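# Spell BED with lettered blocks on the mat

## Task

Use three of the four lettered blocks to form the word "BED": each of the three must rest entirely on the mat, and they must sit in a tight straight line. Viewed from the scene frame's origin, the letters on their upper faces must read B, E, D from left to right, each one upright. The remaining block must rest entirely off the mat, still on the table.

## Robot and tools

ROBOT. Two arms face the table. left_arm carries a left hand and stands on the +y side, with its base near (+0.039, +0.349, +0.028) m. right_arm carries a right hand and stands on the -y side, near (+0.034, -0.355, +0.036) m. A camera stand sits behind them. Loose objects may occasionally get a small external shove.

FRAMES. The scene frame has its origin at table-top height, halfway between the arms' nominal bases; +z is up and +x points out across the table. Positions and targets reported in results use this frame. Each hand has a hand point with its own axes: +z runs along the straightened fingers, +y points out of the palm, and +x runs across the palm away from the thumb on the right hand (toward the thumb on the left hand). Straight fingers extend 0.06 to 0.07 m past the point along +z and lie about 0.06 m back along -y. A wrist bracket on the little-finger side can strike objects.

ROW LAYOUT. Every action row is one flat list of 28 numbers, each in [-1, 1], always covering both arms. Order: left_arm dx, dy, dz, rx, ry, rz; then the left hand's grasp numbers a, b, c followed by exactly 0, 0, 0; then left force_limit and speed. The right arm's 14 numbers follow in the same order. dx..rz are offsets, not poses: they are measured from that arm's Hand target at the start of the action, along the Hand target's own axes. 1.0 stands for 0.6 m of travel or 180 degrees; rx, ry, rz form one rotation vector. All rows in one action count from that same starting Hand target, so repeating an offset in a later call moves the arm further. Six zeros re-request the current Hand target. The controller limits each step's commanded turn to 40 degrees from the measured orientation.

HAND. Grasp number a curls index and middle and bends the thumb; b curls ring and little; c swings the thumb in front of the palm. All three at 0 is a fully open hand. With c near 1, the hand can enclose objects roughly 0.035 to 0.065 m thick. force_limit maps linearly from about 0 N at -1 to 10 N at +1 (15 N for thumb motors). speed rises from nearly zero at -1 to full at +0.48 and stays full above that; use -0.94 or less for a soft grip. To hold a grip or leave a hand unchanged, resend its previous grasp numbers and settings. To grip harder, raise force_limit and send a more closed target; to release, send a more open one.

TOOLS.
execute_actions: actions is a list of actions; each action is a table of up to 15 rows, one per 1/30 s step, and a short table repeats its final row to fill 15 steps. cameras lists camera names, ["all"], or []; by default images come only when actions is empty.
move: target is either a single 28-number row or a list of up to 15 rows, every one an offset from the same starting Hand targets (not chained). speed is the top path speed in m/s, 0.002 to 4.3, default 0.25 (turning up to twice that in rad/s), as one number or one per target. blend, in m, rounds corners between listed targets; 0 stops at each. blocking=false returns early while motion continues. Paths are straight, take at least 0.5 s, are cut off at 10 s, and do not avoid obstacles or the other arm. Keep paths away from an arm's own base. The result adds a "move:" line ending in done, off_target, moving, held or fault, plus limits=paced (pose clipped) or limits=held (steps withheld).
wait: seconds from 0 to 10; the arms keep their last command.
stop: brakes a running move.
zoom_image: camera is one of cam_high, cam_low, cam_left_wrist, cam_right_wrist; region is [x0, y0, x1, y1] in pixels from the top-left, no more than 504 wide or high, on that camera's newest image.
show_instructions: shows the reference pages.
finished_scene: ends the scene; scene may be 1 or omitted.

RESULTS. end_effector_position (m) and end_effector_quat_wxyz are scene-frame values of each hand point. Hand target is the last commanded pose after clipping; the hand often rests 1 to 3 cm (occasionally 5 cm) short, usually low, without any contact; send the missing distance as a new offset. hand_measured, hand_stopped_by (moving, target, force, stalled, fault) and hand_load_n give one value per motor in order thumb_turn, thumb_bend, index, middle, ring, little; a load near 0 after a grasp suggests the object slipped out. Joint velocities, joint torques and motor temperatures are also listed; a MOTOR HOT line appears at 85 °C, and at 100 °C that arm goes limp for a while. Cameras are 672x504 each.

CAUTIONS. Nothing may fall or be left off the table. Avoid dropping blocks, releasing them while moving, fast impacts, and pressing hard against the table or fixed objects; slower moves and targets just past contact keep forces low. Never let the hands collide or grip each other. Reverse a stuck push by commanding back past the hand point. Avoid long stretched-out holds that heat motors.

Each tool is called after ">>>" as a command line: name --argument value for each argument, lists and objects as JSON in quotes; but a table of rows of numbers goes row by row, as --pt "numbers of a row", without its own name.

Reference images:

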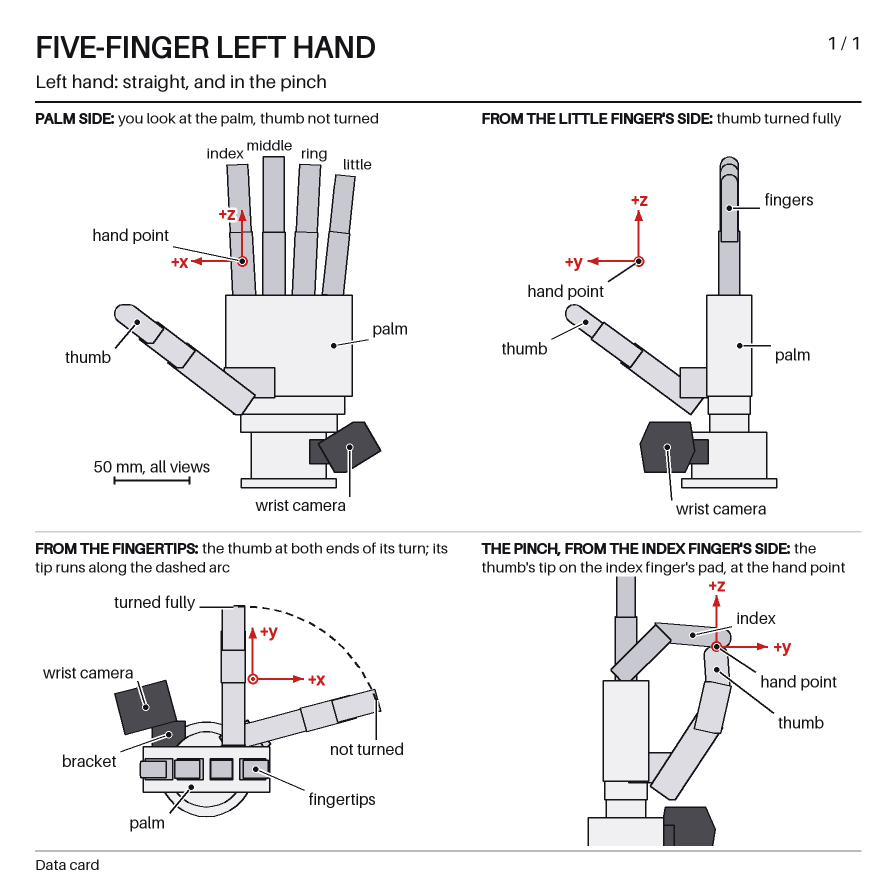

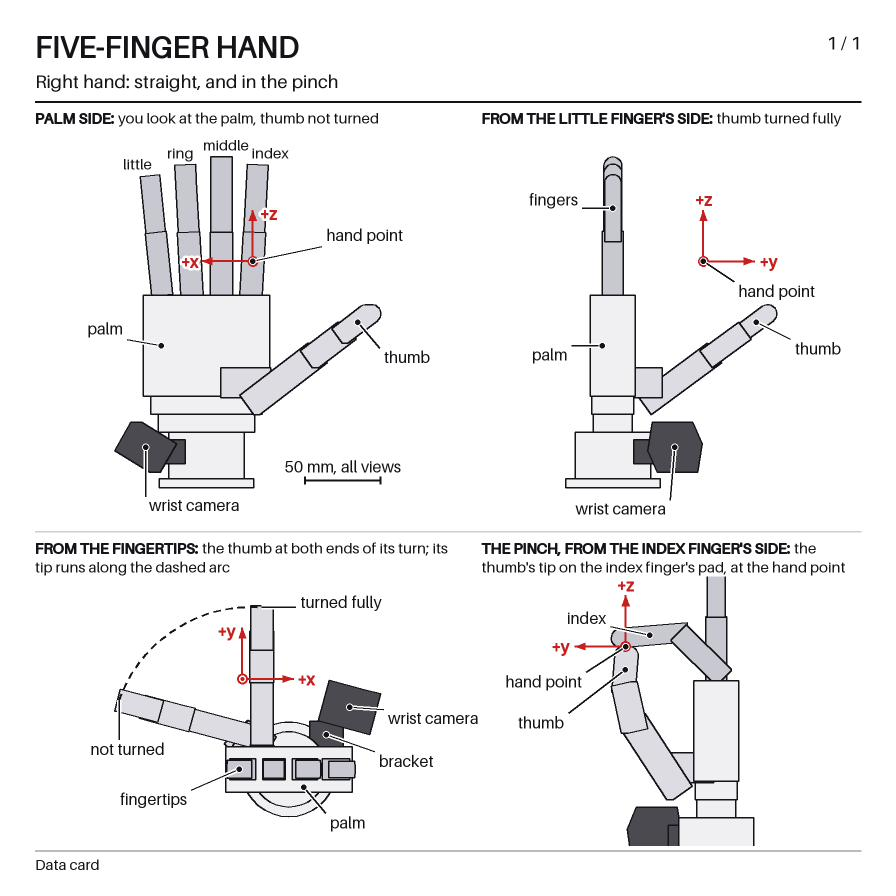

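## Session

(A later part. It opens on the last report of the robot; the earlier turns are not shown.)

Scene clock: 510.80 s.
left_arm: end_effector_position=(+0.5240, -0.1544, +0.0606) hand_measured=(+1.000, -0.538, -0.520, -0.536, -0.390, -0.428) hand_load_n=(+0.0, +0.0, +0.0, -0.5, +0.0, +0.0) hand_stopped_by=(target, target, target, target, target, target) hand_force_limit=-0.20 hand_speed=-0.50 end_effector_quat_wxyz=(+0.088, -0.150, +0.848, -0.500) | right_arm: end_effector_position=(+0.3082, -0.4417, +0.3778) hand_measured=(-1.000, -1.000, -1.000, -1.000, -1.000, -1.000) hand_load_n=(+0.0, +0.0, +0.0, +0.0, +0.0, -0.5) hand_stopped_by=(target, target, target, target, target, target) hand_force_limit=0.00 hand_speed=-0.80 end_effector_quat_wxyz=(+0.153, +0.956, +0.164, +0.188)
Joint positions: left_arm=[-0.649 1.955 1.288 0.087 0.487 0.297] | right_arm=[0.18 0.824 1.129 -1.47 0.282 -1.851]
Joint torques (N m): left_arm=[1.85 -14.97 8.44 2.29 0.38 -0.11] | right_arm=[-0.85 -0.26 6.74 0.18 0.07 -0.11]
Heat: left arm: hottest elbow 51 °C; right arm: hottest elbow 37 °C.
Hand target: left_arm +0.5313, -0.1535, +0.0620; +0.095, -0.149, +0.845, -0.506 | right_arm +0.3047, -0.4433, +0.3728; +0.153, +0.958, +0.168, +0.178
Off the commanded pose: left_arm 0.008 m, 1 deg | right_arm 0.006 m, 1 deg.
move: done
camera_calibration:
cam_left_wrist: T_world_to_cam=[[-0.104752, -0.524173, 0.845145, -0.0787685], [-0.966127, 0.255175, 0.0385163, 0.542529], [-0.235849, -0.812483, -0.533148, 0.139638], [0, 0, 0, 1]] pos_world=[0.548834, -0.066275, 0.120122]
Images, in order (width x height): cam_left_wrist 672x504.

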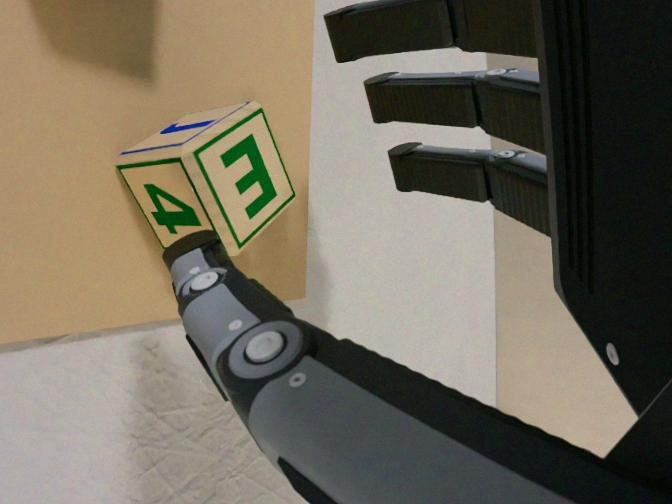

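>>> move --pt "-0.011 0.0283 0.0063 0 0 0 0.27 0.3 1.0 0 0 0 -0.2 -0.5 0 0 0 0 0 0 0 0 0 0 0 0 0.0 -0.8" --pt "-0.011 0.0283 0.0063 0 0 0 0.62 0.3 1.0 0 0 0 -0.5 -0.92 0 0 0 0 0 0 0 0 0 0 0 0 0.0 -0.8" --speed 0.08 --cameras '["cam_left_wrist", "cam_high"]'

>>> zoom_image --camera "cam_high" --region '[270, 130, 350, 210]'

Scene clock: 535.30 s.
left_arm: end_effector_position=(+0.5298, -0.1490, +0.0490) hand_measured=(+1.000, -0.314, -0.080, -0.096, -0.338, -0.462) hand_load_n=(+1.0, +7.0, +3.5, +5.5, +0.0, -0.5) hand_stopped_by=(target, force, force, force, target, target) hand_force_limit=-0.50 hand_speed=-0.92 end_effector_quat_wxyz=(+0.088, -0.152, +0.846, -0.503) | right_arm: end_effector_position=(+0.3082, -0.4417, +0.3778) hand_measured=(-1.000, -1.000, -1.000, -1.000, -1.000, -1.000) hand_load_n=(+0.0, +0.0, +0.0, +0.0, -0.5, +0.0) hand_stopped_by=(target, target, target, target, target, target) hand_force_limit=0.00 hand_speed=-0.80 end_effector_quat_wxyz=(+0.153, +0.956, +0.164, +0.188)
Joint positions: left_arm=[-0.635 1.977 1.282 0.119 0.499 0.297] | right_arm=[0.18 0.824 1.129 -1.47 0.282 -1.851]
Joint torques (N m): left_arm=[2.14 -14.56 8.02 2.33 0.39 -0.04] | right_arm=[-0.85 -0.21 6.75 0.17 0.07 -0.11]
Heat: left arm: hottest elbow 51 °C; right arm: hottest elbow 37 °C.
Hand target: left_arm +0.5362, -0.1468, +0.0452; +0.095, -0.149, +0.845, -0.506 | right_arm +0.3047, -0.4433, +0.3728; +0.153, +0.958, +0.168, +0.178
Off the commanded pose: left_arm 0.007 m, 1 deg | right_arm 0.006 m, 1 deg.
move: done
camera_calibration:
cam_left_wrist: T_world_to_cam=[[-0.101509, -0.518416, 0.849082, -0.0664819], [-0.967137, 0.251419, 0.0378839, 0.547208], [-0.233115, -0.817333, -0.5269, 0.136709], [0, 0, 0, 1]] pos_world=[0.554345, -0.0603068, 0.10775]
Images, in order (width x height): cam_high 672x504, cam_left_wrist 672x504.

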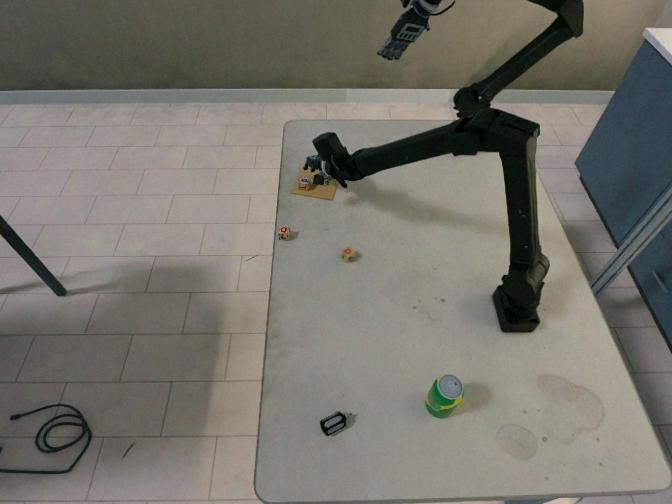

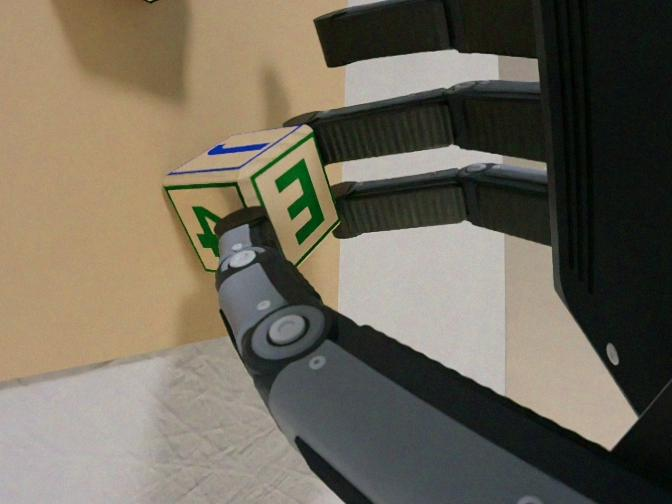

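Scaled by 6.300 from the camera's 672x504 image, which has a finer 960x720 frame.

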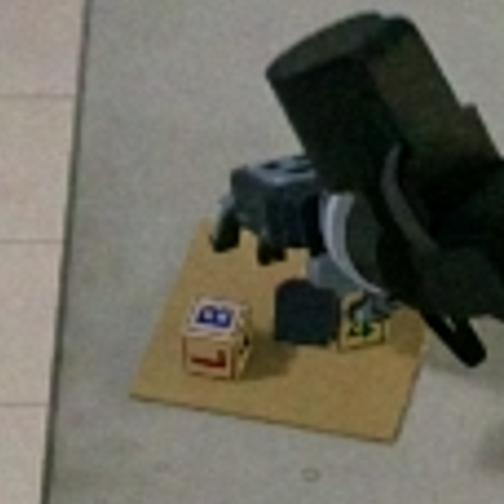

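>>> move --pt "-0.001 -0.0884 -0.0472 0 0 0 0.62 0.3 1.0 0 0 0 -0.5 -0.92 0 0 0 0 0 0 0 0 0 0 0 0 0.0 -0.8" --pt "0.0717 0.044 -0.279 -0.004 -0.3574 -0.1911 0.62 0.3 1.0 0 0 0 -0.5 -0.92 0 0 0 0 0 0 0 0 0 0 0 0 0.0 -0.8" --speed '[0.1, 0.2]' --blend '[0.015, 0]' --cameras '["cam_left_wrist", "cam_high"]'

Scene clock: 554.57 s.
left_arm: end_effector_position=(+0.4401, -0.0057, +0.0890) hand_measured=(+1.000, -0.314, -0.080, -0.096, -0.338, -0.462) hand_load_n=(+1.0, +7.0, +3.5, +5.5, +0.0, +0.0) hand_stopped_by=(target, force, force, force, target, target) hand_force_limit=-0.50 hand_speed=-0.92 end_effector_quat_wxyz=(-0.380, +0.619, -0.597, +0.339) | right_arm: end_effector_position=(+0.3082, -0.4417, +0.3778) hand_measured=(-1.000, -1.000, -1.000, -1.000, -1.000, -1.000) hand_load_n=(+0.0, +0.0, +0.0, +0.0, +0.0, +0.0) hand_stopped_by=(target, target, target, target, target, target) hand_force_limit=0.00 hand_speed=-0.80 end_effector_quat_wxyz=(+0.153, +0.956, +0.164, +0.188)
Joint positions: left_arm=[-0.906 1.553 0.84 -0.071 -0.822 -0.593] | right_arm=[0.18 0.824 1.129 -1.47 0.282 -1.851]
Joint torques (N m): left_arm=[1.03 -11.34 8.25 0.84 -0.52 -0.25] | right_arm=[-0.79 -0.21 6.74 0.18 0.07 -0.11]
Heat: left arm: hottest elbow 49 °C; right arm: hottest elbow 37 °C.
Hand target: left_arm +0.4398, -0.0118, +0.1005; -0.376, +0.622, -0.591, +0.350 | right_arm +0.3047, -0.4433, +0.3728; +0.153, +0.958, +0.168, +0.178
Off the commanded pose: left_arm 0.013 m, 2 deg | right_arm 0.006 m, 1 deg.
move: off_target (left_arm)
camera_calibration:
cam_left_wrist: T_world_to_cam=[[0.470229, -0.280667, 0.836726, -0.284403], [-0.523707, -0.851855, 0.00857403, 0.224044], [0.710363, -0.442231, -0.547554, -0.157253], [0, 0, 0, 1]] pos_world=[0.362775, 0.041488, 0.149942]
Images, in order (width x height): cam_high 672x504, cam_left_wrist 672x504.

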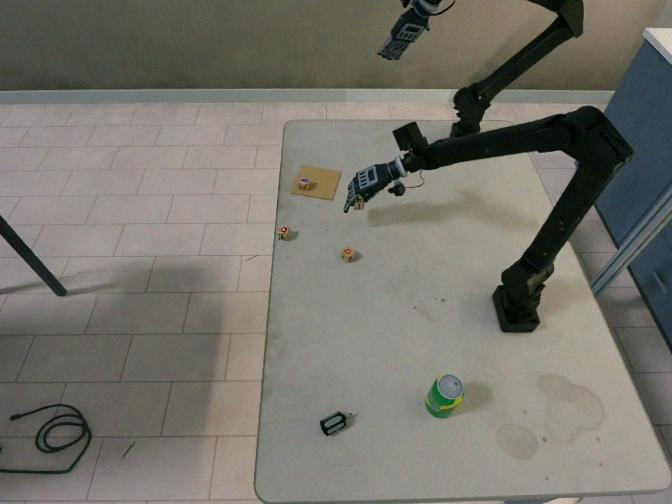

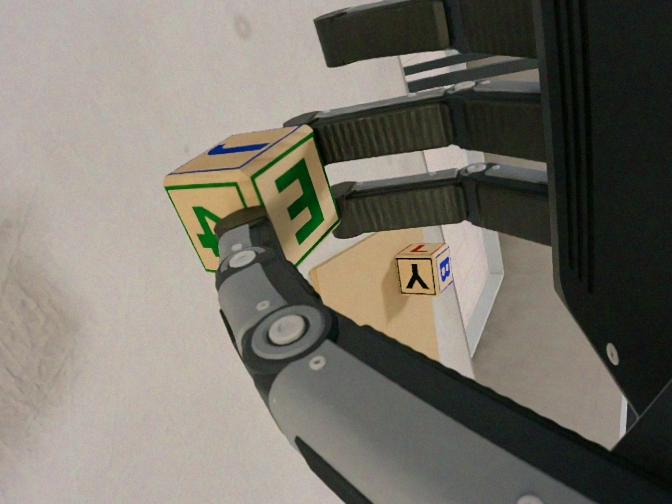

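>>> zoom_image --camera "cam_left_wrist" --region '[140, 100, 360, 300]'

Scaled by 2.291 from the camera's 672x504 image, which has a finer 960x720 frame.

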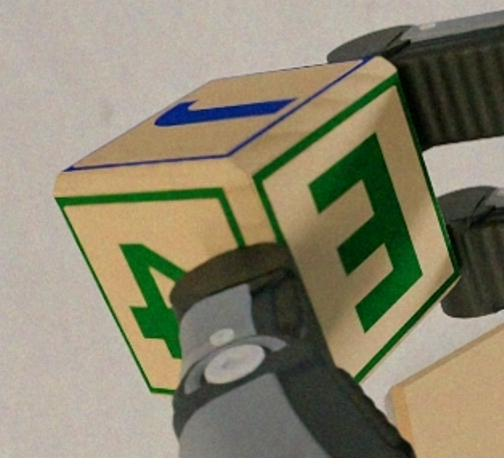

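>>> move --target '[0.0006, 0.0573, 0.0307, 0, -0.0056, 0.0096, 0.62, 0.3, 1.0, 0, 0, 0, -0.5, -0.92, 0, 0, 0, 0, 0, 0, 0, 0, 0, 0, 0, 0, 0.0, -0.8]' --speed 0.1 --cameras '["cam_left_wrist"]'

>>> move --target '[0, 0.0073, 0.004, 0, 0, 0, 0.62, 0.3, 1.0, 0, 0, 0, -0.5, -0.92, 0, 0, 0, 0, 0, 0, 0, 0, 0, 0, 0, 0, 0.0, -0.8]' --speed 0.06 --cameras '["cam_left_wrist"]'

Scene clock: 572.30 s.
left_arm: end_effector_position=(+0.4395, -0.0044, +0.0582) hand_measured=(+1.000, -0.314, -0.080, -0.096, -0.338, -0.462) hand_load_n=(+0.5, +7.0, +3.5, +5.0, +0.0, +0.0) hand_stopped_by=(target, force, force, force, target, target) hand_force_limit=-0.50 hand_speed=-0.92 end_effector_quat_wxyz=(-0.389, +0.617, -0.600, +0.329) | right_arm: end_effector_position=(+0.3082, -0.4417, +0.3778) hand_measured=(-1.000, -1.000, -1.000, -1.000, -1.000, -1.000) hand_load_n=(+0.0, +0.0, +0.0, +0.0, +0.0, +0.0) hand_stopped_by=(target, target, target, target, target, target) hand_force_limit=0.00 hand_speed=-0.80 end_effector_quat_wxyz=(+0.153, +0.956, +0.164, +0.188)
Joint positions: left_arm=[-0.912 1.623 0.825 -0.01 -0.842 -0.593] | right_arm=[0.18 0.824 1.129 -1.47 0.282 -1.851]
Joint torques (N m): left_arm=[0.85 -10.11 7.23 1.92 -0.52 -0.15] | right_arm=[-0.79 -0.21 6.72 0.18 0.07 -0.11]
Heat: left arm: hottest elbow 49 °C; right arm: hottest elbow 37 °C.
Hand target: left_arm +0.4397, -0.0116, +0.0613; -0.387, +0.616, -0.597, +0.339 | right_arm +0.3047, -0.4433, +0.3728; +0.153, +0.958, +0.168, +0.178
Off the commanded pose: left_arm 0.008 m, 1 deg | right_arm 0.006 m, 1 deg.
move: done
camera_calibration:
cam_left_wrist: T_world_to_cam=[[0.474957, -0.299173, 0.827594, -0.259673], [-0.516854, -0.855978, -0.0128114, 0.223313], [0.712235, -0.42166, -0.561181, -0.173018], [0, 0, 0, 1]] pos_world=[0.361983, 0.0405082, 0.12067]
Images, in order (width x height): cam_left_wrist 672x504.

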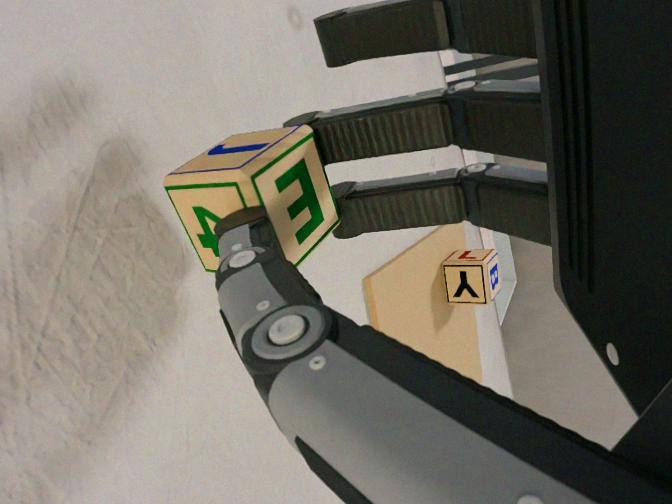

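Scene clock: 573.00 s.
left_arm: end_effector_position=(+0.4412, -0.0067, +0.0597) hand_measured=(+1.000, -0.314, -0.080, -0.096, -0.338, -0.462) hand_load_n=(+0.5, +7.0, +3.5, +5.0, +0.0, +0.0) hand_stopped_by=(target, force, force, force, target, target) hand_force_limit=-0.50 hand_speed=-0.92 end_effector_quat_wxyz=(-0.388, +0.618, -0.597, +0.335) | right_arm: end_effector_position=(+0.3082, -0.4417, +0.3778) hand_measured=(-1.000, -1.000, -1.000, -1.000, -1.000, -1.000) hand_load_n=(+0.0, +0.0, +0.0, +0.0, +0.0, +0.0) hand_stopped_by=(target, target, target, target, target, target) hand_force_limit=0.00 hand_speed=-0.80 end_effector_quat_wxyz=(+0.153, +0.956, +0.164, +0.188)
Joint positions: left_arm=[-0.912 1.624 0.825 0.006 -0.842 -0.593] | right_arm=[0.18 0.824 1.129 -1.47 0.282 -1.851]
Joint torques (N m): left_arm=[0.91 -9.7 6.9 1.94 -0.52 -0.15] | right_arm=[-0.79 -0.26 6.72 0.18 0.07 -0.11]
Heat: left arm: hottest elbow 49 °C; right arm: hottest elbow 37 °C.
Hand target: left_arm +0.4397, -0.0113, +0.0563; -0.387, +0.616, -0.597, +0.339 | right_arm +0.3047, -0.4433, +0.3728; +0.153, +0.958, +0.168, +0.178
Off the commanded pose: left_arm 0.006 m, 1 deg | right_arm 0.006 m, 1 deg.
move: done
camera_calibration:
cam_left_wrist: T_world_to_cam=[[0.46804, -0.290044, 0.834753, -0.259747], [-0.516763, -0.856094, -0.00771397, 0.221904], [0.716864, -0.427759, -0.55057, -0.177118], [0, 0, 0, 1]] pos_world=[0.363213, 0.0388686, 0.121021]
Images, in order (width x height): cam_left_wrist 672x504.

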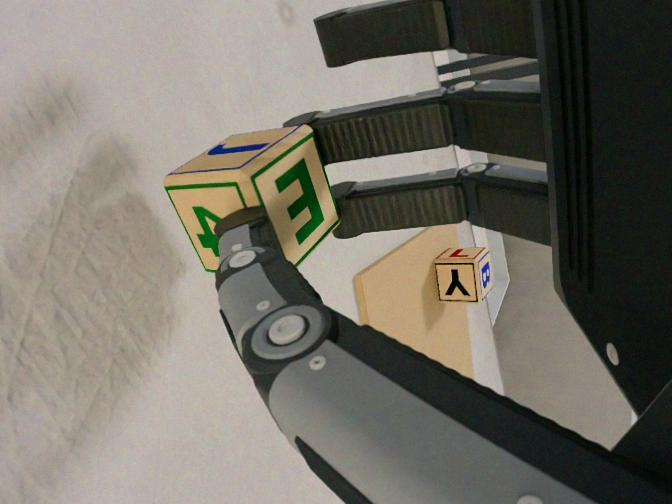

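>>> move --target '[0.0001, 0.0118, 0.0063, 0, 0, 0, 0.62, 0.3, 1.0, 0, 0, 0, -0.5, -0.92, 0, 0, 0, 0, 0, 0, 0, 0, 0, 0, 0, 0, 0.0, -0.8]' --speed 0.06

>>> move --target '[0.0001, 0.0073, 0.004, 0, 0, 0, 0.62, 0.3, 1.0, 0, 0, 0, -0.5, -0.92, 0, 0, 0, 0, 0, 0, 0, 0, 0, 0, 0, 0, 0.0, -0.8]' --speed 0.06 --cameras '["cam_left_wrist"]'

Scene clock: 577.17 s.
left_arm: end_effector_position=(+0.4408, -0.0062, +0.0504) hand_measured=(+1.000, -0.314, -0.080, -0.096, -0.338, -0.462) hand_load_n=(+0.5, +7.0, +3.5, +5.5, +0.0, +0.5) hand_stopped_by=(target, force, force, force, target, target) hand_force_limit=-0.50 hand_speed=-0.92 end_effector_quat_wxyz=(-0.388, +0.618, -0.597, +0.334) | right_arm: end_effector_position=(+0.3082, -0.4417, +0.3778) hand_measured=(-1.000, -1.000, -1.000, -1.000, -1.000, -1.000) hand_load_n=(+0.0, +0.0, +0.5, +0.0, +0.0, +0.0) hand_stopped_by=(target, target, target, target, target, target) hand_force_limit=0.00 hand_speed=-0.80 end_effector_quat_wxyz=(+0.153, +0.956, +0.164, +0.188)
Joint positions: left_arm=[-0.912 1.644 0.817 0.031 -0.842 -0.593] | right_arm=[0.18 0.824 1.129 -1.47 0.282 -1.851]
Joint torques (N m): left_arm=[0.97 -9.88 6.74 1.95 -0.5 -0.15] | right_arm=[-0.79 -0.15 6.72 0.2 0.07 -0.11]
Heat: left arm: hottest elbow 49 °C; right arm: hottest elbow 37 °C.
Hand target: left_arm +0.4397, -0.0111, +0.0483; -0.387, +0.616, -0.597, +0.339 | right_arm +0.3047, -0.4433, +0.3728; +0.153, +0.958, +0.168, +0.178
Off the commanded pose: left_arm 0.005 m, 1 deg | right_arm 0.006 m, 1 deg.
move: done

Scene clock: 577.90 s.
left_arm: end_effector_position=(+0.4420, -0.0077, +0.0475) hand_measured=(+1.000, -0.314, -0.080, -0.096, -0.338, -0.462) hand_load_n=(+1.0, +7.0, +3.5, +5.0, -0.5, +0.0) hand_stopped_by=(target, force, force, force, target, target) hand_force_limit=-0.50 hand_speed=-0.92 end_effector_quat_wxyz=(-0.388, +0.618, -0.596, +0.336) | right_arm: end_effector_position=(+0.3082, -0.4417, +0.3778) hand_measured=(-1.000, -1.000, -1.000, -1.000, -1.000, -1.000) hand_load_n=(+0.0, +0.0, +0.0, +0.0, +0.0, +0.0) hand_stopped_by=(target, target, target, target, target, target) hand_force_limit=0.00 hand_speed=-0.80 end_effector_quat_wxyz=(+0.153, +0.956, +0.164, +0.188)
Joint positions: left_arm=[-0.912 1.655 0.817 0.046 -0.842 -0.593] | right_arm=[0.18 0.824 1.129 -1.47 0.282 -1.851]
Joint torques (N m): left_arm=[0.97 -9.82 6.43 1.99 -0.48 -0.14] | right_arm=[-0.79 -0.21 6.74 0.2 0.07 -0.11]
Heat: left arm: hottest elbow 48 °C; right arm: hottest elbow 37 °C.
Hand target: left_arm +0.4398, -0.0109, +0.0433; -0.387, +0.616, -0.597, +0.339 | right_arm +0.3047, -0.4433, +0.3728; +0.153, +0.958, +0.168, +0.178
Off the commanded pose: left_arm 0.006 m, 0 deg | right_arm 0.006 m, 1 deg.
move: done
camera_calibration:
cam_left_wrist: T_world_to_cam=[[0.466725, -0.288271, 0.836103, -0.249603], [-0.516752, -0.856109, -0.00670962, 0.221231], [0.717729, -0.428926, -0.548532, -0.185309], [0, 0, 0, 1]] pos_world=[0.363819, 0.0379611, 0.10853]
Images, in order (width x height): cam_left_wrist 672x504.

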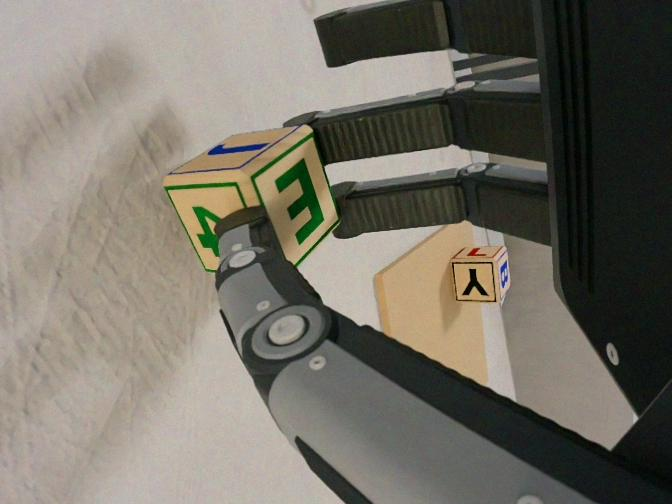

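>>> move --target '[0.0001, 0.0073, 0.004, 0, 0, 0, 0.62, 0.3, 1.0, 0, 0, 0, -0.5, -0.92, 0, 0, 0, 0, 0, 0, 0, 0, 0, 0, 0, 0, 0.0, -0.8]' --speed 0.06

>>> move --target '[0.0001, 0.0059, 0.0031, 0, 0, 0, 0.62, 0.3, 1.0, 0, 0, 0, -0.5, -0.92, 0, 0, 0, 0, 0, 0, 0, 0, 0, 0, 0, 0, 0.0, -0.8]' --speed 0.06 --cameras '["cam_left_wrist", "cam_high"]'

>>> zoom_image --camera "cam_high" --region '[320, 170, 400, 240]'

Scene clock: 584.20 s.
left_arm: end_effector_position=(+0.4411, -0.0066, +0.0412) hand_measured=(+1.000, -0.314, -0.080, -0.096, -0.338, -0.462) hand_load_n=(+0.5, +7.0, +3.5, +5.5, +0.0, +0.0) hand_stopped_by=(target, force, force, force, target, target) hand_force_limit=-0.50 hand_speed=-0.92 end_effector_quat_wxyz=(-0.388, +0.618, -0.597, +0.335) | right_arm: end_effector_position=(+0.3082, -0.4417, +0.3778) hand_measured=(-1.000, -1.000, -1.000, -1.000, -1.000, -1.000) hand_load_n=(+0.0, +0.0, +0.0, +0.0, +0.0, +0.0) hand_stopped_by=(target, target, target, target, target, target) hand_force_limit=0.00 hand_speed=-0.80 end_effector_quat_wxyz=(+0.153, +0.956, +0.164, +0.188)
Joint positions: left_arm=[-0.912 1.666 0.811 0.061 -0.842 -0.593] | right_arm=[0.18 0.824 1.129 -1.47 0.282 -1.851]
Joint torques (N m): left_arm=[0.91 -9.93 6.53 1.76 -0.48 -0.14] | right_arm=[-0.79 -0.26 6.72 0.18 0.07 -0.11]
Heat: left arm: hottest elbow 48 °C; right arm: hottest elbow 37 °C.
Hand target: left_arm +0.4399, -0.0109, +0.0384; -0.387, +0.616, -0.597, +0.339 | right_arm +0.3047, -0.4433, +0.3728; +0.153, +0.958, +0.168, +0.178
Off the commanded pose: left_arm 0.005 m, 1 deg | right_arm 0.006 m, 1 deg.
move: done

Scene clock: 584.90 s.
left_arm: end_effector_position=(+0.4422, -0.0079, +0.0399) hand_measured=(+1.000, -0.314, -0.080, -0.096, -0.338, -0.462) hand_load_n=(+0.5, +7.0, +3.5, +5.5, +0.0, +0.0) hand_stopped_by=(target, force, force, force, target, target) hand_force_limit=-0.50 hand_speed=-0.92 end_effector_quat_wxyz=(-0.388, +0.618, -0.595, +0.337) | right_arm: end_effector_position=(+0.3082, -0.4417, +0.3778) hand_measured=(-1.000, -1.000, -1.000, -1.000, -1.000, -1.000) hand_load_n=(+0.0, +0.0, +0.0, +0.0, +0.0, +0.0) hand_stopped_by=(target, target, target, target, target, target) hand_force_limit=0.00 hand_speed=-0.80 end_effector_quat_wxyz=(+0.153, +0.956, +0.164, +0.188)
Joint positions: left_arm=[-0.912 1.673 0.811 0.074 -0.842 -0.593] | right_arm=[0.18 0.824 1.129 -1.47 0.282 -1.851]
Joint torques (N m): left_arm=[1.03 -9.64 6.28 1.92 -0.45 -0.13] | right_arm=[-0.79 -0.21 6.72 0.2 0.07 -0.11]
Heat: left arm: hottest elbow 48 °C; right arm: hottest elbow 37 °C.
Hand target: left_arm +0.4399, -0.0108, +0.0345; -0.387, +0.616, -0.597, +0.339 | right_arm +0.3047, -0.4433, +0.3728; +0.153, +0.958, +0.168, +0.178
Off the commanded pose: left_arm 0.007 m, 0 deg | right_arm 0.006 m, 1 deg.
move: done
camera_calibration:
cam_left_wrist: T_world_to_cam=[[0.464805, -0.286032, 0.837939, -0.242661], [-0.516514, -0.856259, -0.0057757, 0.220967], [0.719145, -0.430123, -0.545733, -0.190511], [0, 0, 0, 1]] pos_world=[0.363928, 0.0378528, 0.100643]
Images, in order (width x height): cam_high 672x504, cam_left_wrist 672x504.

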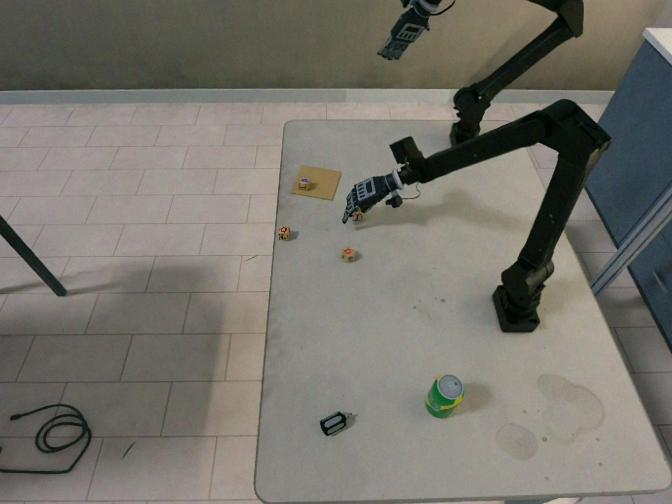

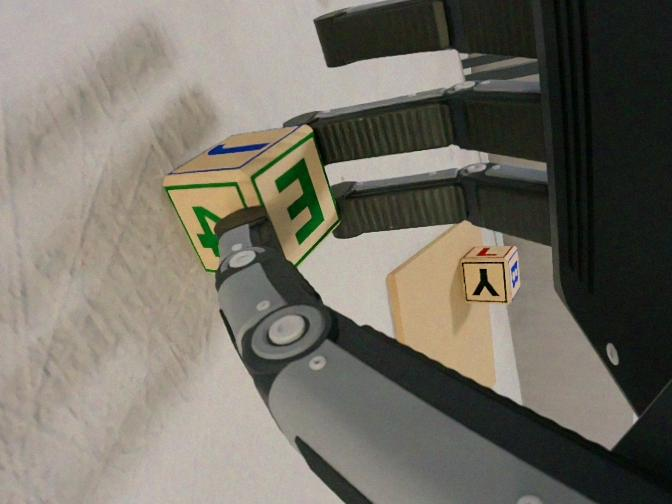

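Scaled by 6.300 from the camera's 672x504 image, which has a finer 960x720 frame.

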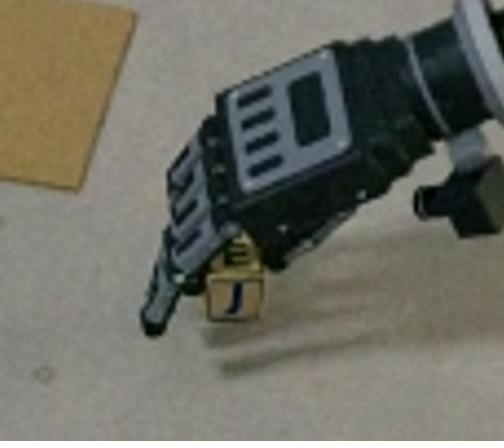

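>>> move --target '[0.0001, 0.0073, 0.004, 0, 0, 0, 0.62, 0.3, 1.0, 0, 0, 0, -0.5, -0.92, 0, 0, 0, 0, 0, 0, 0, 0, 0, 0, 0, 0, 0.0, -0.8]' --speed 0.06

>>> move --target '[0.0001, 0.0059, 0.0031, 0, 0, 0, 0.62, 0.3, 1.0, 0, 0, 0, -0.5, -0.92, 0, 0, 0, 0, 0, 0, 0, 0, 0, 0, 0, 0, 0.0, -0.8]' --speed 0.06 --cameras '["cam_left_wrist", "cam_high"]'

>>> zoom_image --camera "cam_high" --region '[320, 170, 400, 240]'

Scene clock: 588.63 s.
left_arm: end_effector_position=(+0.4439, -0.0100, +0.0393) hand_measured=(+1.000, -0.314, -0.080, -0.096, -0.338, -0.462) hand_load_n=(+0.0, +6.0, +3.5, +6.0, +0.0, +0.0) hand_stopped_by=(target, force, force, force, target, target) hand_force_limit=-0.50 hand_speed=-0.92 end_effector_quat_wxyz=(-0.387, +0.619, -0.592, +0.342) | right_arm: end_effector_position=(+0.3082, -0.4417, +0.3778) hand_measured=(-1.000, -1.000, -1.000, -1.000, -1.000, -1.000) hand_load_n=(+0.0, +0.0, +0.0, +0.0, +0.0, +0.0) hand_stopped_by=(target, target, target, target, target, target) hand_force_limit=0.00 hand_speed=-0.80 end_effector_quat_wxyz=(+0.153, +0.956, +0.164, +0.188)
Joint positions: left_arm=[-0.912 1.679 0.811 0.092 -0.843 -0.593] | right_arm=[0.18 0.824 1.129 -1.47 0.282 -1.851]
Joint torques (N m): left_arm=[1.08 -9.41 6.01 1.81 -0.41 -0.13] | right_arm=[-0.85 -0.21 6.74 0.18 0.07 -0.11]
Heat: left arm: hottest elbow 48 °C; right arm: hottest elbow 37 °C.
Hand target: left_arm +0.4399, -0.0106, +0.0294; -0.387, +0.616, -0.597, +0.339 | right_arm +0.3047, -0.4433, +0.3728; +0.153, +0.958, +0.168, +0.178
Off the commanded pose: left_arm 0.011 m, 1 deg | right_arm 0.006 m, 1 deg.
move: off_target (left_arm)

Scene clock: 589.33 s.
left_arm: end_effector_position=(+0.4454, -0.0114, +0.0391) hand_measured=(+1.000, -0.314, -0.080, -0.096, -0.338, -0.462) hand_load_n=(+0.0, +5.5, +3.5, +6.0, +0.0, +0.0) hand_stopped_by=(target, force, force, force, target, target) hand_force_limit=-0.50 hand_speed=-0.92 end_effector_quat_wxyz=(-0.387, +0.619, -0.589, +0.346) | right_arm: end_effector_position=(+0.3082, -0.4417, +0.3778) hand_measured=(-1.000, -1.000, -1.000, -1.000, -1.000, -1.000) hand_load_n=(+0.0, +0.0, +0.0, +0.0, +0.0, +0.0) hand_stopped_by=(target, target, target, target, target, target) hand_force_limit=0.00 hand_speed=-0.80 end_effector_quat_wxyz=(+0.153, +0.956, +0.164, +0.188)
Joint positions: left_arm=[-0.912 1.684 0.811 0.106 -0.845 -0.593] | right_arm=[0.18 0.824 1.129 -1.47 0.282 -1.851]
Joint torques (N m): left_arm=[1.08 -9.11 5.72 1.76 -0.35 -0.13] | right_arm=[-0.79 -0.21 6.72 0.18 0.08 -0.11]
Heat: left arm: hottest elbow 48 °C; right arm: hottest elbow 37 °C.
Hand target: left_arm +0.4398, -0.0105, +0.0254; -0.387, +0.616, -0.597, +0.339 | right_arm +0.3047, -0.4433, +0.3728; +0.153, +0.958, +0.168, +0.178
Off the commanded pose: left_arm 0.015 m, 1 deg | right_arm 0.006 m, 1 deg.
move: off_target (left_arm)
camera_calibration:
cam_left_wrist: T_world_to_cam=[[0.453906, -0.272551, 0.848343, -0.239901], [-0.515071, -0.857148, 0.000209025, 0.218815], [0.727098, -0.437052, -0.529447, -0.198985], [0, 0, 0, 1]] pos_world=[0.366279, 0.0352047, 0.0981204]
Images, in order (width x height): cam_high 672x504, cam_left_wrist 672x504.

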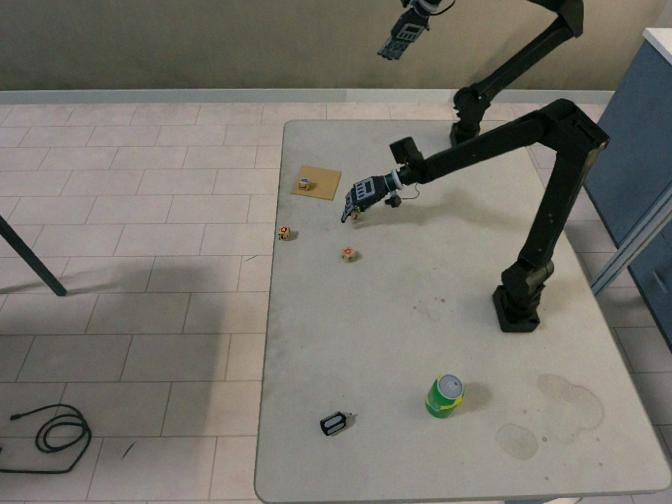

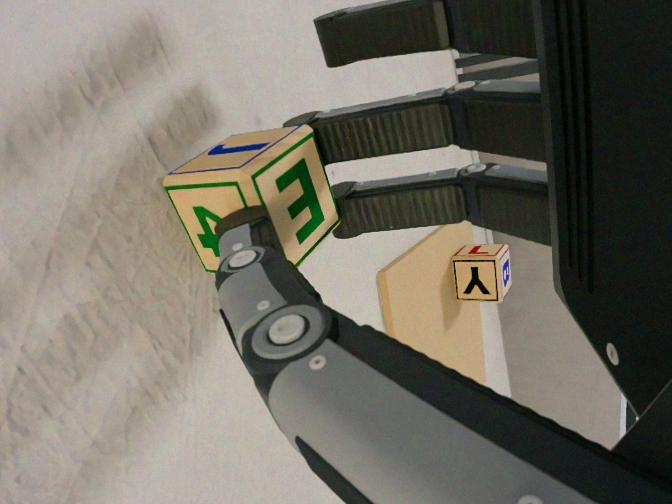

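Scaled by 6.300 from the camera's 672x504 image, which has a finer 960x720 frame.

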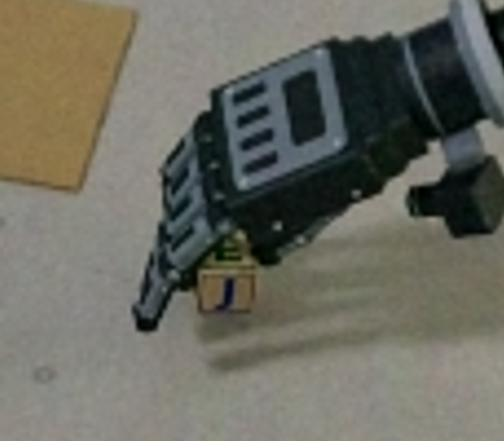

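>>> move --pt "-0.0002 -0.0147 -0.0079 0 0 0 0.62 0.3 1.0 0 0 0 -0.5 -0.92 0 0 0 0 0 0 0 0 0 0 0 0 0.0 -0.8" --pt "-0.0002 -0.0147 -0.0079 0 0 0 0.27 0.3 1.0 0 0 0 -0.2 -0.8 0 0 0 0 0 0 0 0 0 0 0 0 0.0 -0.8" --speed 0.06 --cameras '["cam_left_wrist"]'

Scene clock: 596.63 s.
left_arm: end_effector_position=(+0.4437, -0.0092, +0.0369) hand_measured=(+1.000, -0.538, -0.520, -0.536, -0.390, -0.428) hand_load_n=(+0.0, +0.0, +0.0, +0.0, +0.0, +0.0) hand_stopped_by=(target, target, target, target, target, target) hand_force_limit=-0.20 hand_speed=-0.80 end_effector_quat_wxyz=(-0.388, +0.619, -0.592, +0.341) | right_arm: end_effector_position=(+0.3082, -0.4417, +0.3778) hand_measured=(-1.000, -1.000, -1.000, -1.000, -1.000, -1.000) hand_load_n=(+0.0, +0.0, +0.0, +0.0, +0.0, +0.0) hand_stopped_by=(target, target, target, target, target, target) hand_force_limit=0.00 hand_speed=-0.80 end_effector_quat_wxyz=(+0.153, +0.956, +0.164, +0.188)
Joint positions: left_arm=[-0.912 1.684 0.808 0.098 -0.845 -0.593] | right_arm=[0.18 0.824 1.129 -1.47 0.282 -1.851]
Joint torques (N m): left_arm=[0.97 -10.75 6.49 0.85 -0.36 -0.13] | right_arm=[-0.85 -0.21 6.74 0.2 0.07 -0.11]
Motor temperatures (°C): left_arm=[33 39 47 32 34 31] | right_arm=[31 31 37 30 31 32]
Heat: left arm: hottest elbow 47 °C; right arm: hottest elbow 37 °C.
Hand target: left_arm +0.4399, -0.0108, +0.0355; -0.387, +0.616, -0.597, +0.339 | right_arm +0.3047, -0.4433, +0.3728; +0.153, +0.958, +0.168, +0.178
Off the commanded pose: left_arm 0.004 m, 1 deg | right_arm 0.006 m, 1 deg.
move: done
camera_calibration:
cam_left_wrist: T_world_to_cam=[[0.45942, -0.279722, 0.843024, -0.238953], [-0.515109, -0.857117, -0.00368109, 0.21992], [0.723599, -0.432558, -0.537864, -0.196095], [0, 0, 0, 1]] pos_world=[0.364956, 0.0368343, 0.0967802]
Images, in order (width x height): cam_left_wrist 672x504.

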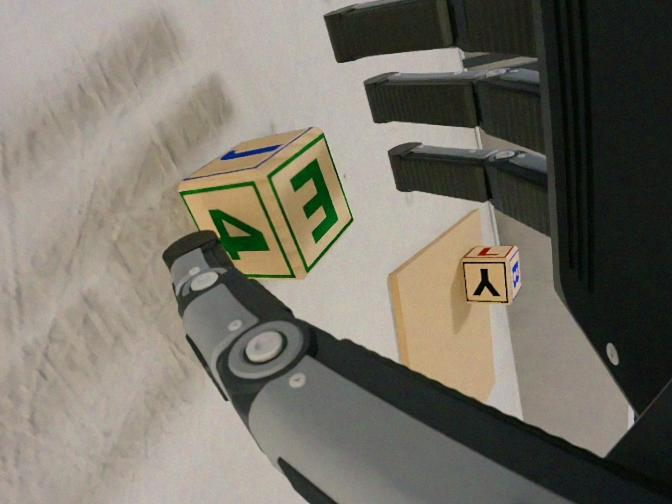

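>>> zoom_image --camera "cam_left_wrist" --region '[170, 110, 370, 290]'

Scaled by 2.520 from the camera's 672x504 image, which has a finer 960x720 frame.

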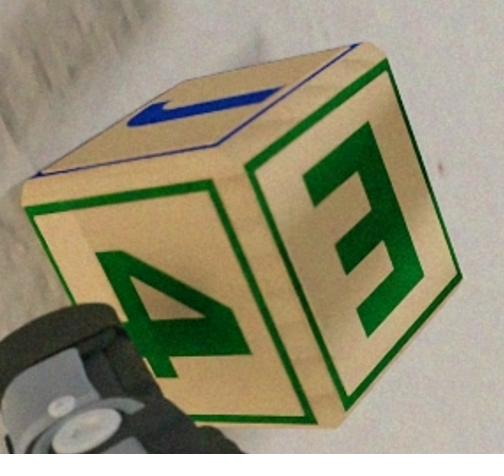

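>>> move --pt "-0.0044 -0.0882 -0.0472 0 0 0 0.27 0.3 1.0 0 0 0 -0.2 -0.5 0 0 0 0 0 0 0 0 0 0 0 0 0.0 -0.8" --pt "-0.0285 -0.0988 -0.0587 0.0227 0.4516 0.2417 0.27 0.3 1.0 0 0 0 -0.2 -0.5 0 0 0 0 0 0 0 0 0 0 0 0 0.0 -0.8" --speed '[0.1, 0.25]' --blend '[0.015, 0]' --cameras '["cam_left_wrist", "cam_high"]'

>>> zoom_image --camera "cam_left_wrist" --region '[60, 120, 260, 320]'

Scene clock: 627.23 s.
left_arm: end_effector_position=(+0.4154, +0.0089, +0.0926) hand_measured=(+1.000, -0.538, -0.520, -0.536, -0.390, -0.428) hand_load_n=(+0.0, +0.0, +0.0, -0.5, -0.5, +0.5) hand_stopped_by=(target, target, target, target, target, target) hand_force_limit=-0.20 hand_speed=-0.50 end_effector_quat_wxyz=(+0.009, -0.006, +0.861, -0.508) | right_arm: end_effector_position=(+0.3082, -0.4417, +0.3778) hand_measured=(-1.000, -1.000, -1.000, -1.000, -1.000, -1.000) hand_load_n=(+0.0, +0.0, +0.0, +0.0, +0.0, +0.0) hand_stopped_by=(target, target, target, target, target, target) hand_force_limit=0.00 hand_speed=-0.80 end_effector_quat_wxyz=(+0.153, +0.956, +0.164, +0.188)
Joint positions: left_arm=[-0.448 1.607 0.933 -0.201 0.888 0.758] | right_arm=[0.18 0.824 1.129 -1.47 0.282 -1.851]
Joint torques (N m): left_arm=[1.96 -10.05 11.7 0.69 0.72 -0.02] | right_arm=[-0.73 -0.26 6.72 0.2 0.07 -0.11]
Heat: left arm: hottest elbow 45 °C; right arm: hottest elbow 38 °C.
Hand target: left_arm +0.4359, +0.0031, +0.1050; +0.024, +0.004, +0.858, -0.514 | right_arm +0.3047, -0.4433, +0.3728; +0.153, +0.958, +0.168, +0.178
Off the commanded pose: left_arm 0.025 m, 2 deg | right_arm 0.006 m, 1 deg.
move: off_target (left_arm)
camera_calibration:
cam_left_wrist: T_world_to_cam=[[-0.276565, -0.462072, 0.842616, 0.0394628], [-0.831532, 0.5546, 0.0312035, 0.336761], [-0.481733, -0.692032, -0.537611, 0.365242], [0, 0, 0, 1]] pos_world=[0.466891, 0.0842263, 0.152598]
Images, in order (width x height): cam_high 672x504, cam_left_wrist 672x504.

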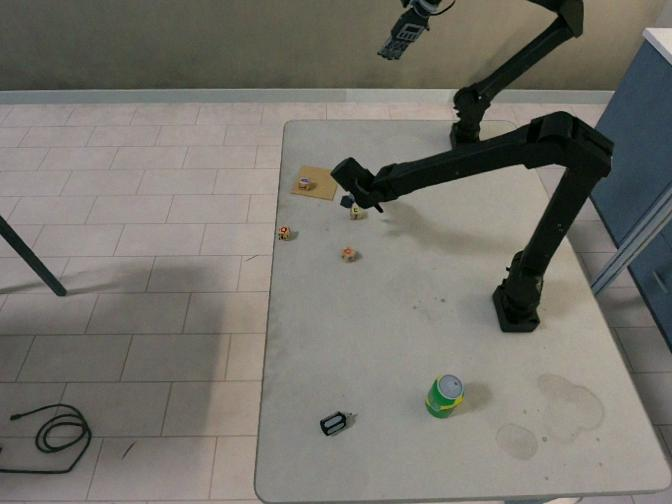

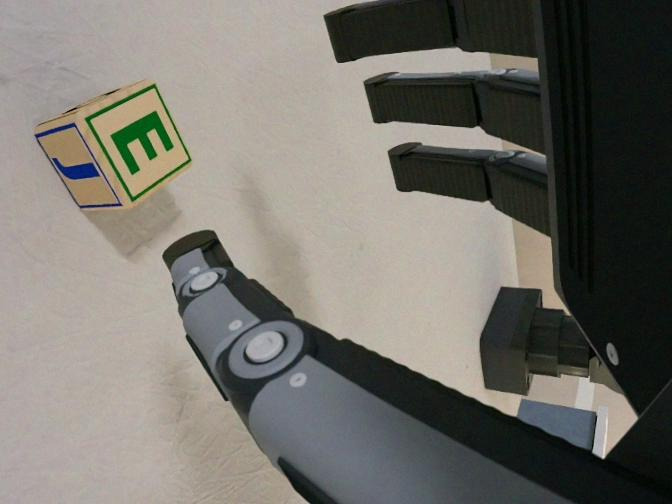

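Scaled by 2.520 from the camera's 672x504 image, which has a finer 960x720 frame.

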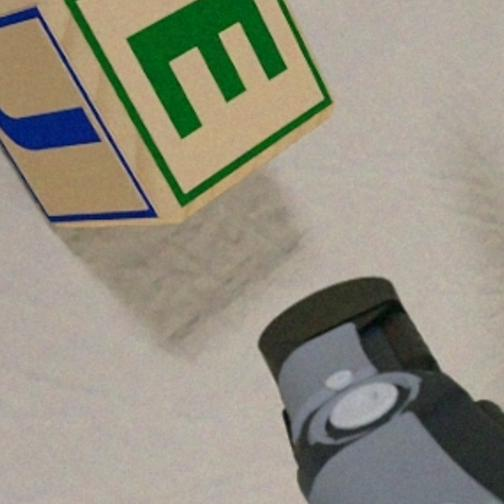

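>>> move --target '[-0.0283, 0.0632, 0.0332, 0, 0, 0, 0.27, 0.3, 1.0, 0, 0, 0, -0.2, -0.5, 0, 0, 0, 0, 0, 0, 0, 0, 0, 0, 0, 0, 0.0, -0.8]' --speed 0.1 --cameras '["cam_left_wrist"]'

>>> zoom_image --camera "cam_left_wrist" --region '[140, 80, 360, 300]'

Scene clock: 642.57 s.
left_arm: end_effector_position=(+0.4297, +0.0112, +0.0490) hand_measured=(+1.000, -0.538, -0.520, -0.536, -0.390, -0.428) hand_load_n=(+0.0, +0.0, +0.0, +0.0, +0.0, +0.0) hand_stopped_by=(target, target, target, target, target, target) hand_force_limit=-0.20 hand_speed=-0.50 end_effector_quat_wxyz=(-0.002, -0.012, +0.864, -0.503) | right_arm: end_effector_position=(+0.3082, -0.4417, +0.3778) hand_measured=(-1.000, -1.000, -1.000, -1.000, -1.000, -1.000) hand_load_n=(+0.0, +0.0, +0.0, +0.0, +0.0, +0.0) hand_stopped_by=(target, target, target, target, target, target) hand_force_limit=0.00 hand_speed=-0.80 end_effector_quat_wxyz=(+0.153, +0.956, +0.164, +0.188)
Joint positions: left_arm=[-0.43 1.725 0.952 -0.147 0.901 0.782] | right_arm=[0.18 0.824 1.129 -1.47 0.282 -1.851]
Joint torques (N m): left_arm=[2.02 -11.4 10.73 1.77 0.73 -0.01] | right_arm=[-0.79 -0.21 6.72 0.2 0.07 -0.11]
Heat: left arm: hottest elbow 47 °C; right arm: hottest elbow 38 °C.
Hand target: left_arm +0.4547, +0.0037, +0.0630; +0.024, +0.004, +0.858, -0.514 | right_arm +0.3047, -0.4433, +0.3728; +0.153, +0.958, +0.168, +0.178
Off the commanded pose: left_arm 0.030 m, 4 deg | right_arm 0.006 m, 1 deg.
move: off_target (left_arm)
camera_calibration:
cam_left_wrist: T_world_to_cam=[[-0.256654, -0.471304, 0.843802, 0.0728643], [-0.829987, 0.554817, 0.0574406, 0.346769], [-0.495228, -0.685602, -0.533572, 0.355775], [0, 0, 0, 1]] pos_world=[0.482705, 0.0858677, 0.10843]
Images, in order (width x height): cam_left_wrist 672x504.

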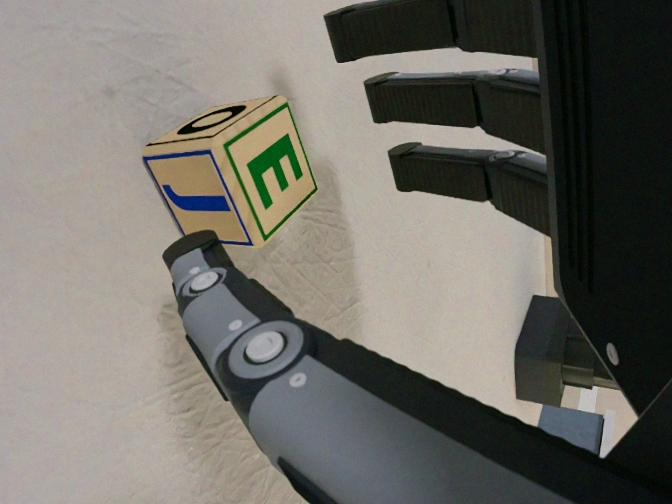

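Scaled by 2.291 from the camera's 672x504 image, which has a finer 960x720 frame.

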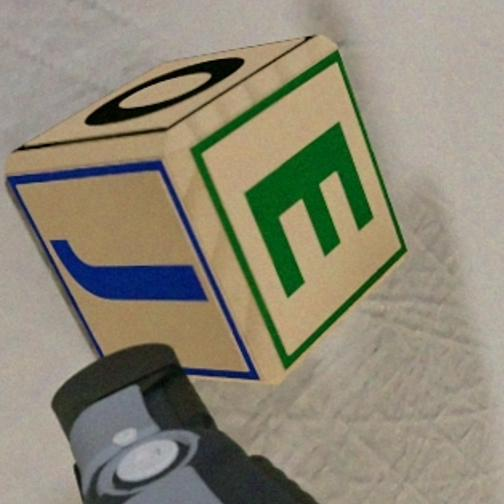

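>>> move --target '[-0.0092, 0.0188, 0.0083, 0, 0, 0, 0.27, 0.3, 1.0, 0, 0, 0, -0.2, -0.5, 0, 0, 0, 0, 0, 0, 0, 0, 0, 0, 0, 0, 0.0, -0.8]' --speed 0.08

Scene clock: 653.40 s.
left_arm: end_effector_position=(+0.4354, +0.0119, +0.0392) hand_measured=(+1.000, -0.538, -0.520, -0.536, -0.390, -0.428) hand_load_n=(+0.0, +0.0, +0.0, +0.0, +0.0, +0.0) hand_stopped_by=(target, target, target, target, target, target) hand_force_limit=-0.20 hand_speed=-0.50 end_effector_quat_wxyz=(-0.001, -0.011, +0.864, -0.504) | right_arm: end_effector_position=(+0.3082, -0.4417, +0.3778) hand_measured=(-1.000, -1.000, -1.000, -1.000, -1.000, -1.000) hand_load_n=(+0.0, +0.0, +0.0, -0.5, +0.0, +0.0) hand_stopped_by=(target, target, target, target, target, target) hand_force_limit=0.00 hand_speed=-0.80 end_effector_quat_wxyz=(+0.153, +0.956, +0.164, +0.188)
Joint positions: left_arm=[-0.423 1.754 0.959 -0.129 0.905 0.791] | right_arm=[0.18 0.824 1.129 -1.47 0.282 -1.851]
Joint torques (N m): left_arm=[2.14 -11.52 10.58 1.8 0.75 -0.01] | right_arm=[-0.85 -0.26 6.72 0.18 0.07 -0.11]
Heat: left arm: hottest elbow 49 °C; right arm: hottest elbow 38 °C.
Hand target: left_arm +0.4607, +0.0047, +0.0509; +0.024, +0.004, +0.858, -0.514 | right_arm +0.3047, -0.4433, +0.3728; +0.153, +0.958, +0.168, +0.178
Off the commanded pose: left_arm 0.029 m, 4 deg | right_arm 0.006 m, 1 deg.
move: off_target (left_arm)

>>> move --target '[0, 0, 0, 0, 0, 0, 0.62, 0.3, 1.0, 0, 0, 0, -0.5, -0.92, 0, 0, 0, 0, 0, 0, 0, 0, 0, 0, 0, 0, 0.0, -0.8]' --speed 0.08 --cameras '["cam_left_wrist"]'

>>> zoom_image --camera "cam_left_wrist" --region '[160, 80, 400, 300]'

Scene clock: 659.07 s.
left_arm: end_effector_position=(+0.4353, +0.0118, +0.0392) hand_measured=(+1.000, -0.316, -0.088, -0.104, -0.338, -0.462) hand_load_n=(+1.0, +5.0, +3.0, +4.5, +0.0, +0.0) hand_stopped_by=(target, force, force, force, target, target) hand_force_limit=-0.50 hand_speed=-0.92 end_effector_quat_wxyz=(-0.001, -0.011, +0.864, -0.504) | right_arm: end_effector_position=(+0.3082, -0.4417, +0.3778) hand_measured=(-1.000, -1.000, -1.000, -1.000, -1.000, -1.000) hand_load_n=(+0.0, +0.0, +0.0, +0.0, +0.0, +0.0) hand_stopped_by=(target, target, target, target, target, target) hand_force_limit=0.00 hand_speed=-0.80 end_effector_quat_wxyz=(+0.153, +0.956, +0.164, +0.188)
Joint positions: left_arm=[-0.423 1.754 0.959 -0.129 0.905 0.791] | right_arm=[0.18 0.824 1.129 -1.47 0.282 -1.851]
Joint torques (N m): left_arm=[2.14 -11.34 10.61 1.76 0.73 -0.02] | right_arm=[-0.79 -0.21 6.72 0.18 0.07 -0.11]
Heat: left arm: hottest elbow 49 °C; right arm: hottest elbow 38 °C.
Hand target: left_arm +0.4607, +0.0047, +0.0509; +0.024, +0.004, +0.858, -0.514 | right_arm +0.3047, -0.4433, +0.3728; +0.153, +0.958, +0.168, +0.178
Off the commanded pose: left_arm 0.029 m, 4 deg | right_arm 0.006 m, 1 deg.
move: off_target (left_arm)
camera_calibration:
cam_left_wrist: T_world_to_cam=[[-0.259486, -0.469439, 0.843975, 0.0839121], [-0.829587, 0.555755, 0.0540624, 0.351563], [-0.494422, -0.686122, -0.533651, 0.353516], [0, 0, 0, 1]] pos_world=[0.488212, 0.0865638, 0.0988279]
Images, in order (width x height): cam_left_wrist 672x504.

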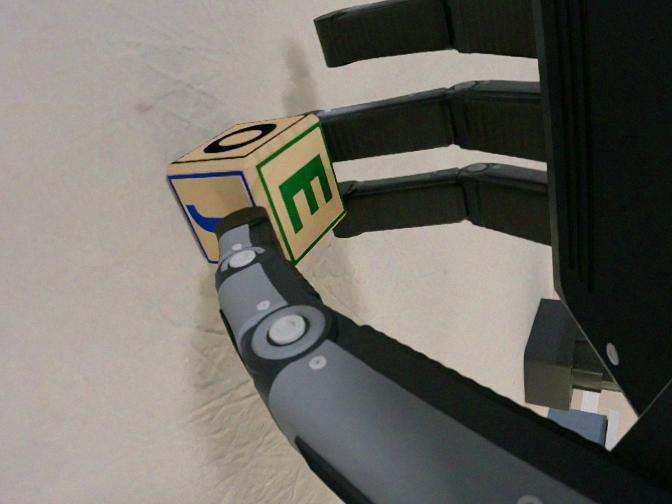

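Scaled by 2.100 from the camera's 672x504 image, which has a finer 960x720 frame.

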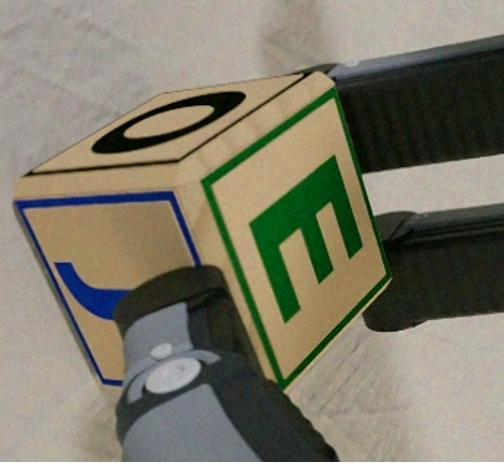

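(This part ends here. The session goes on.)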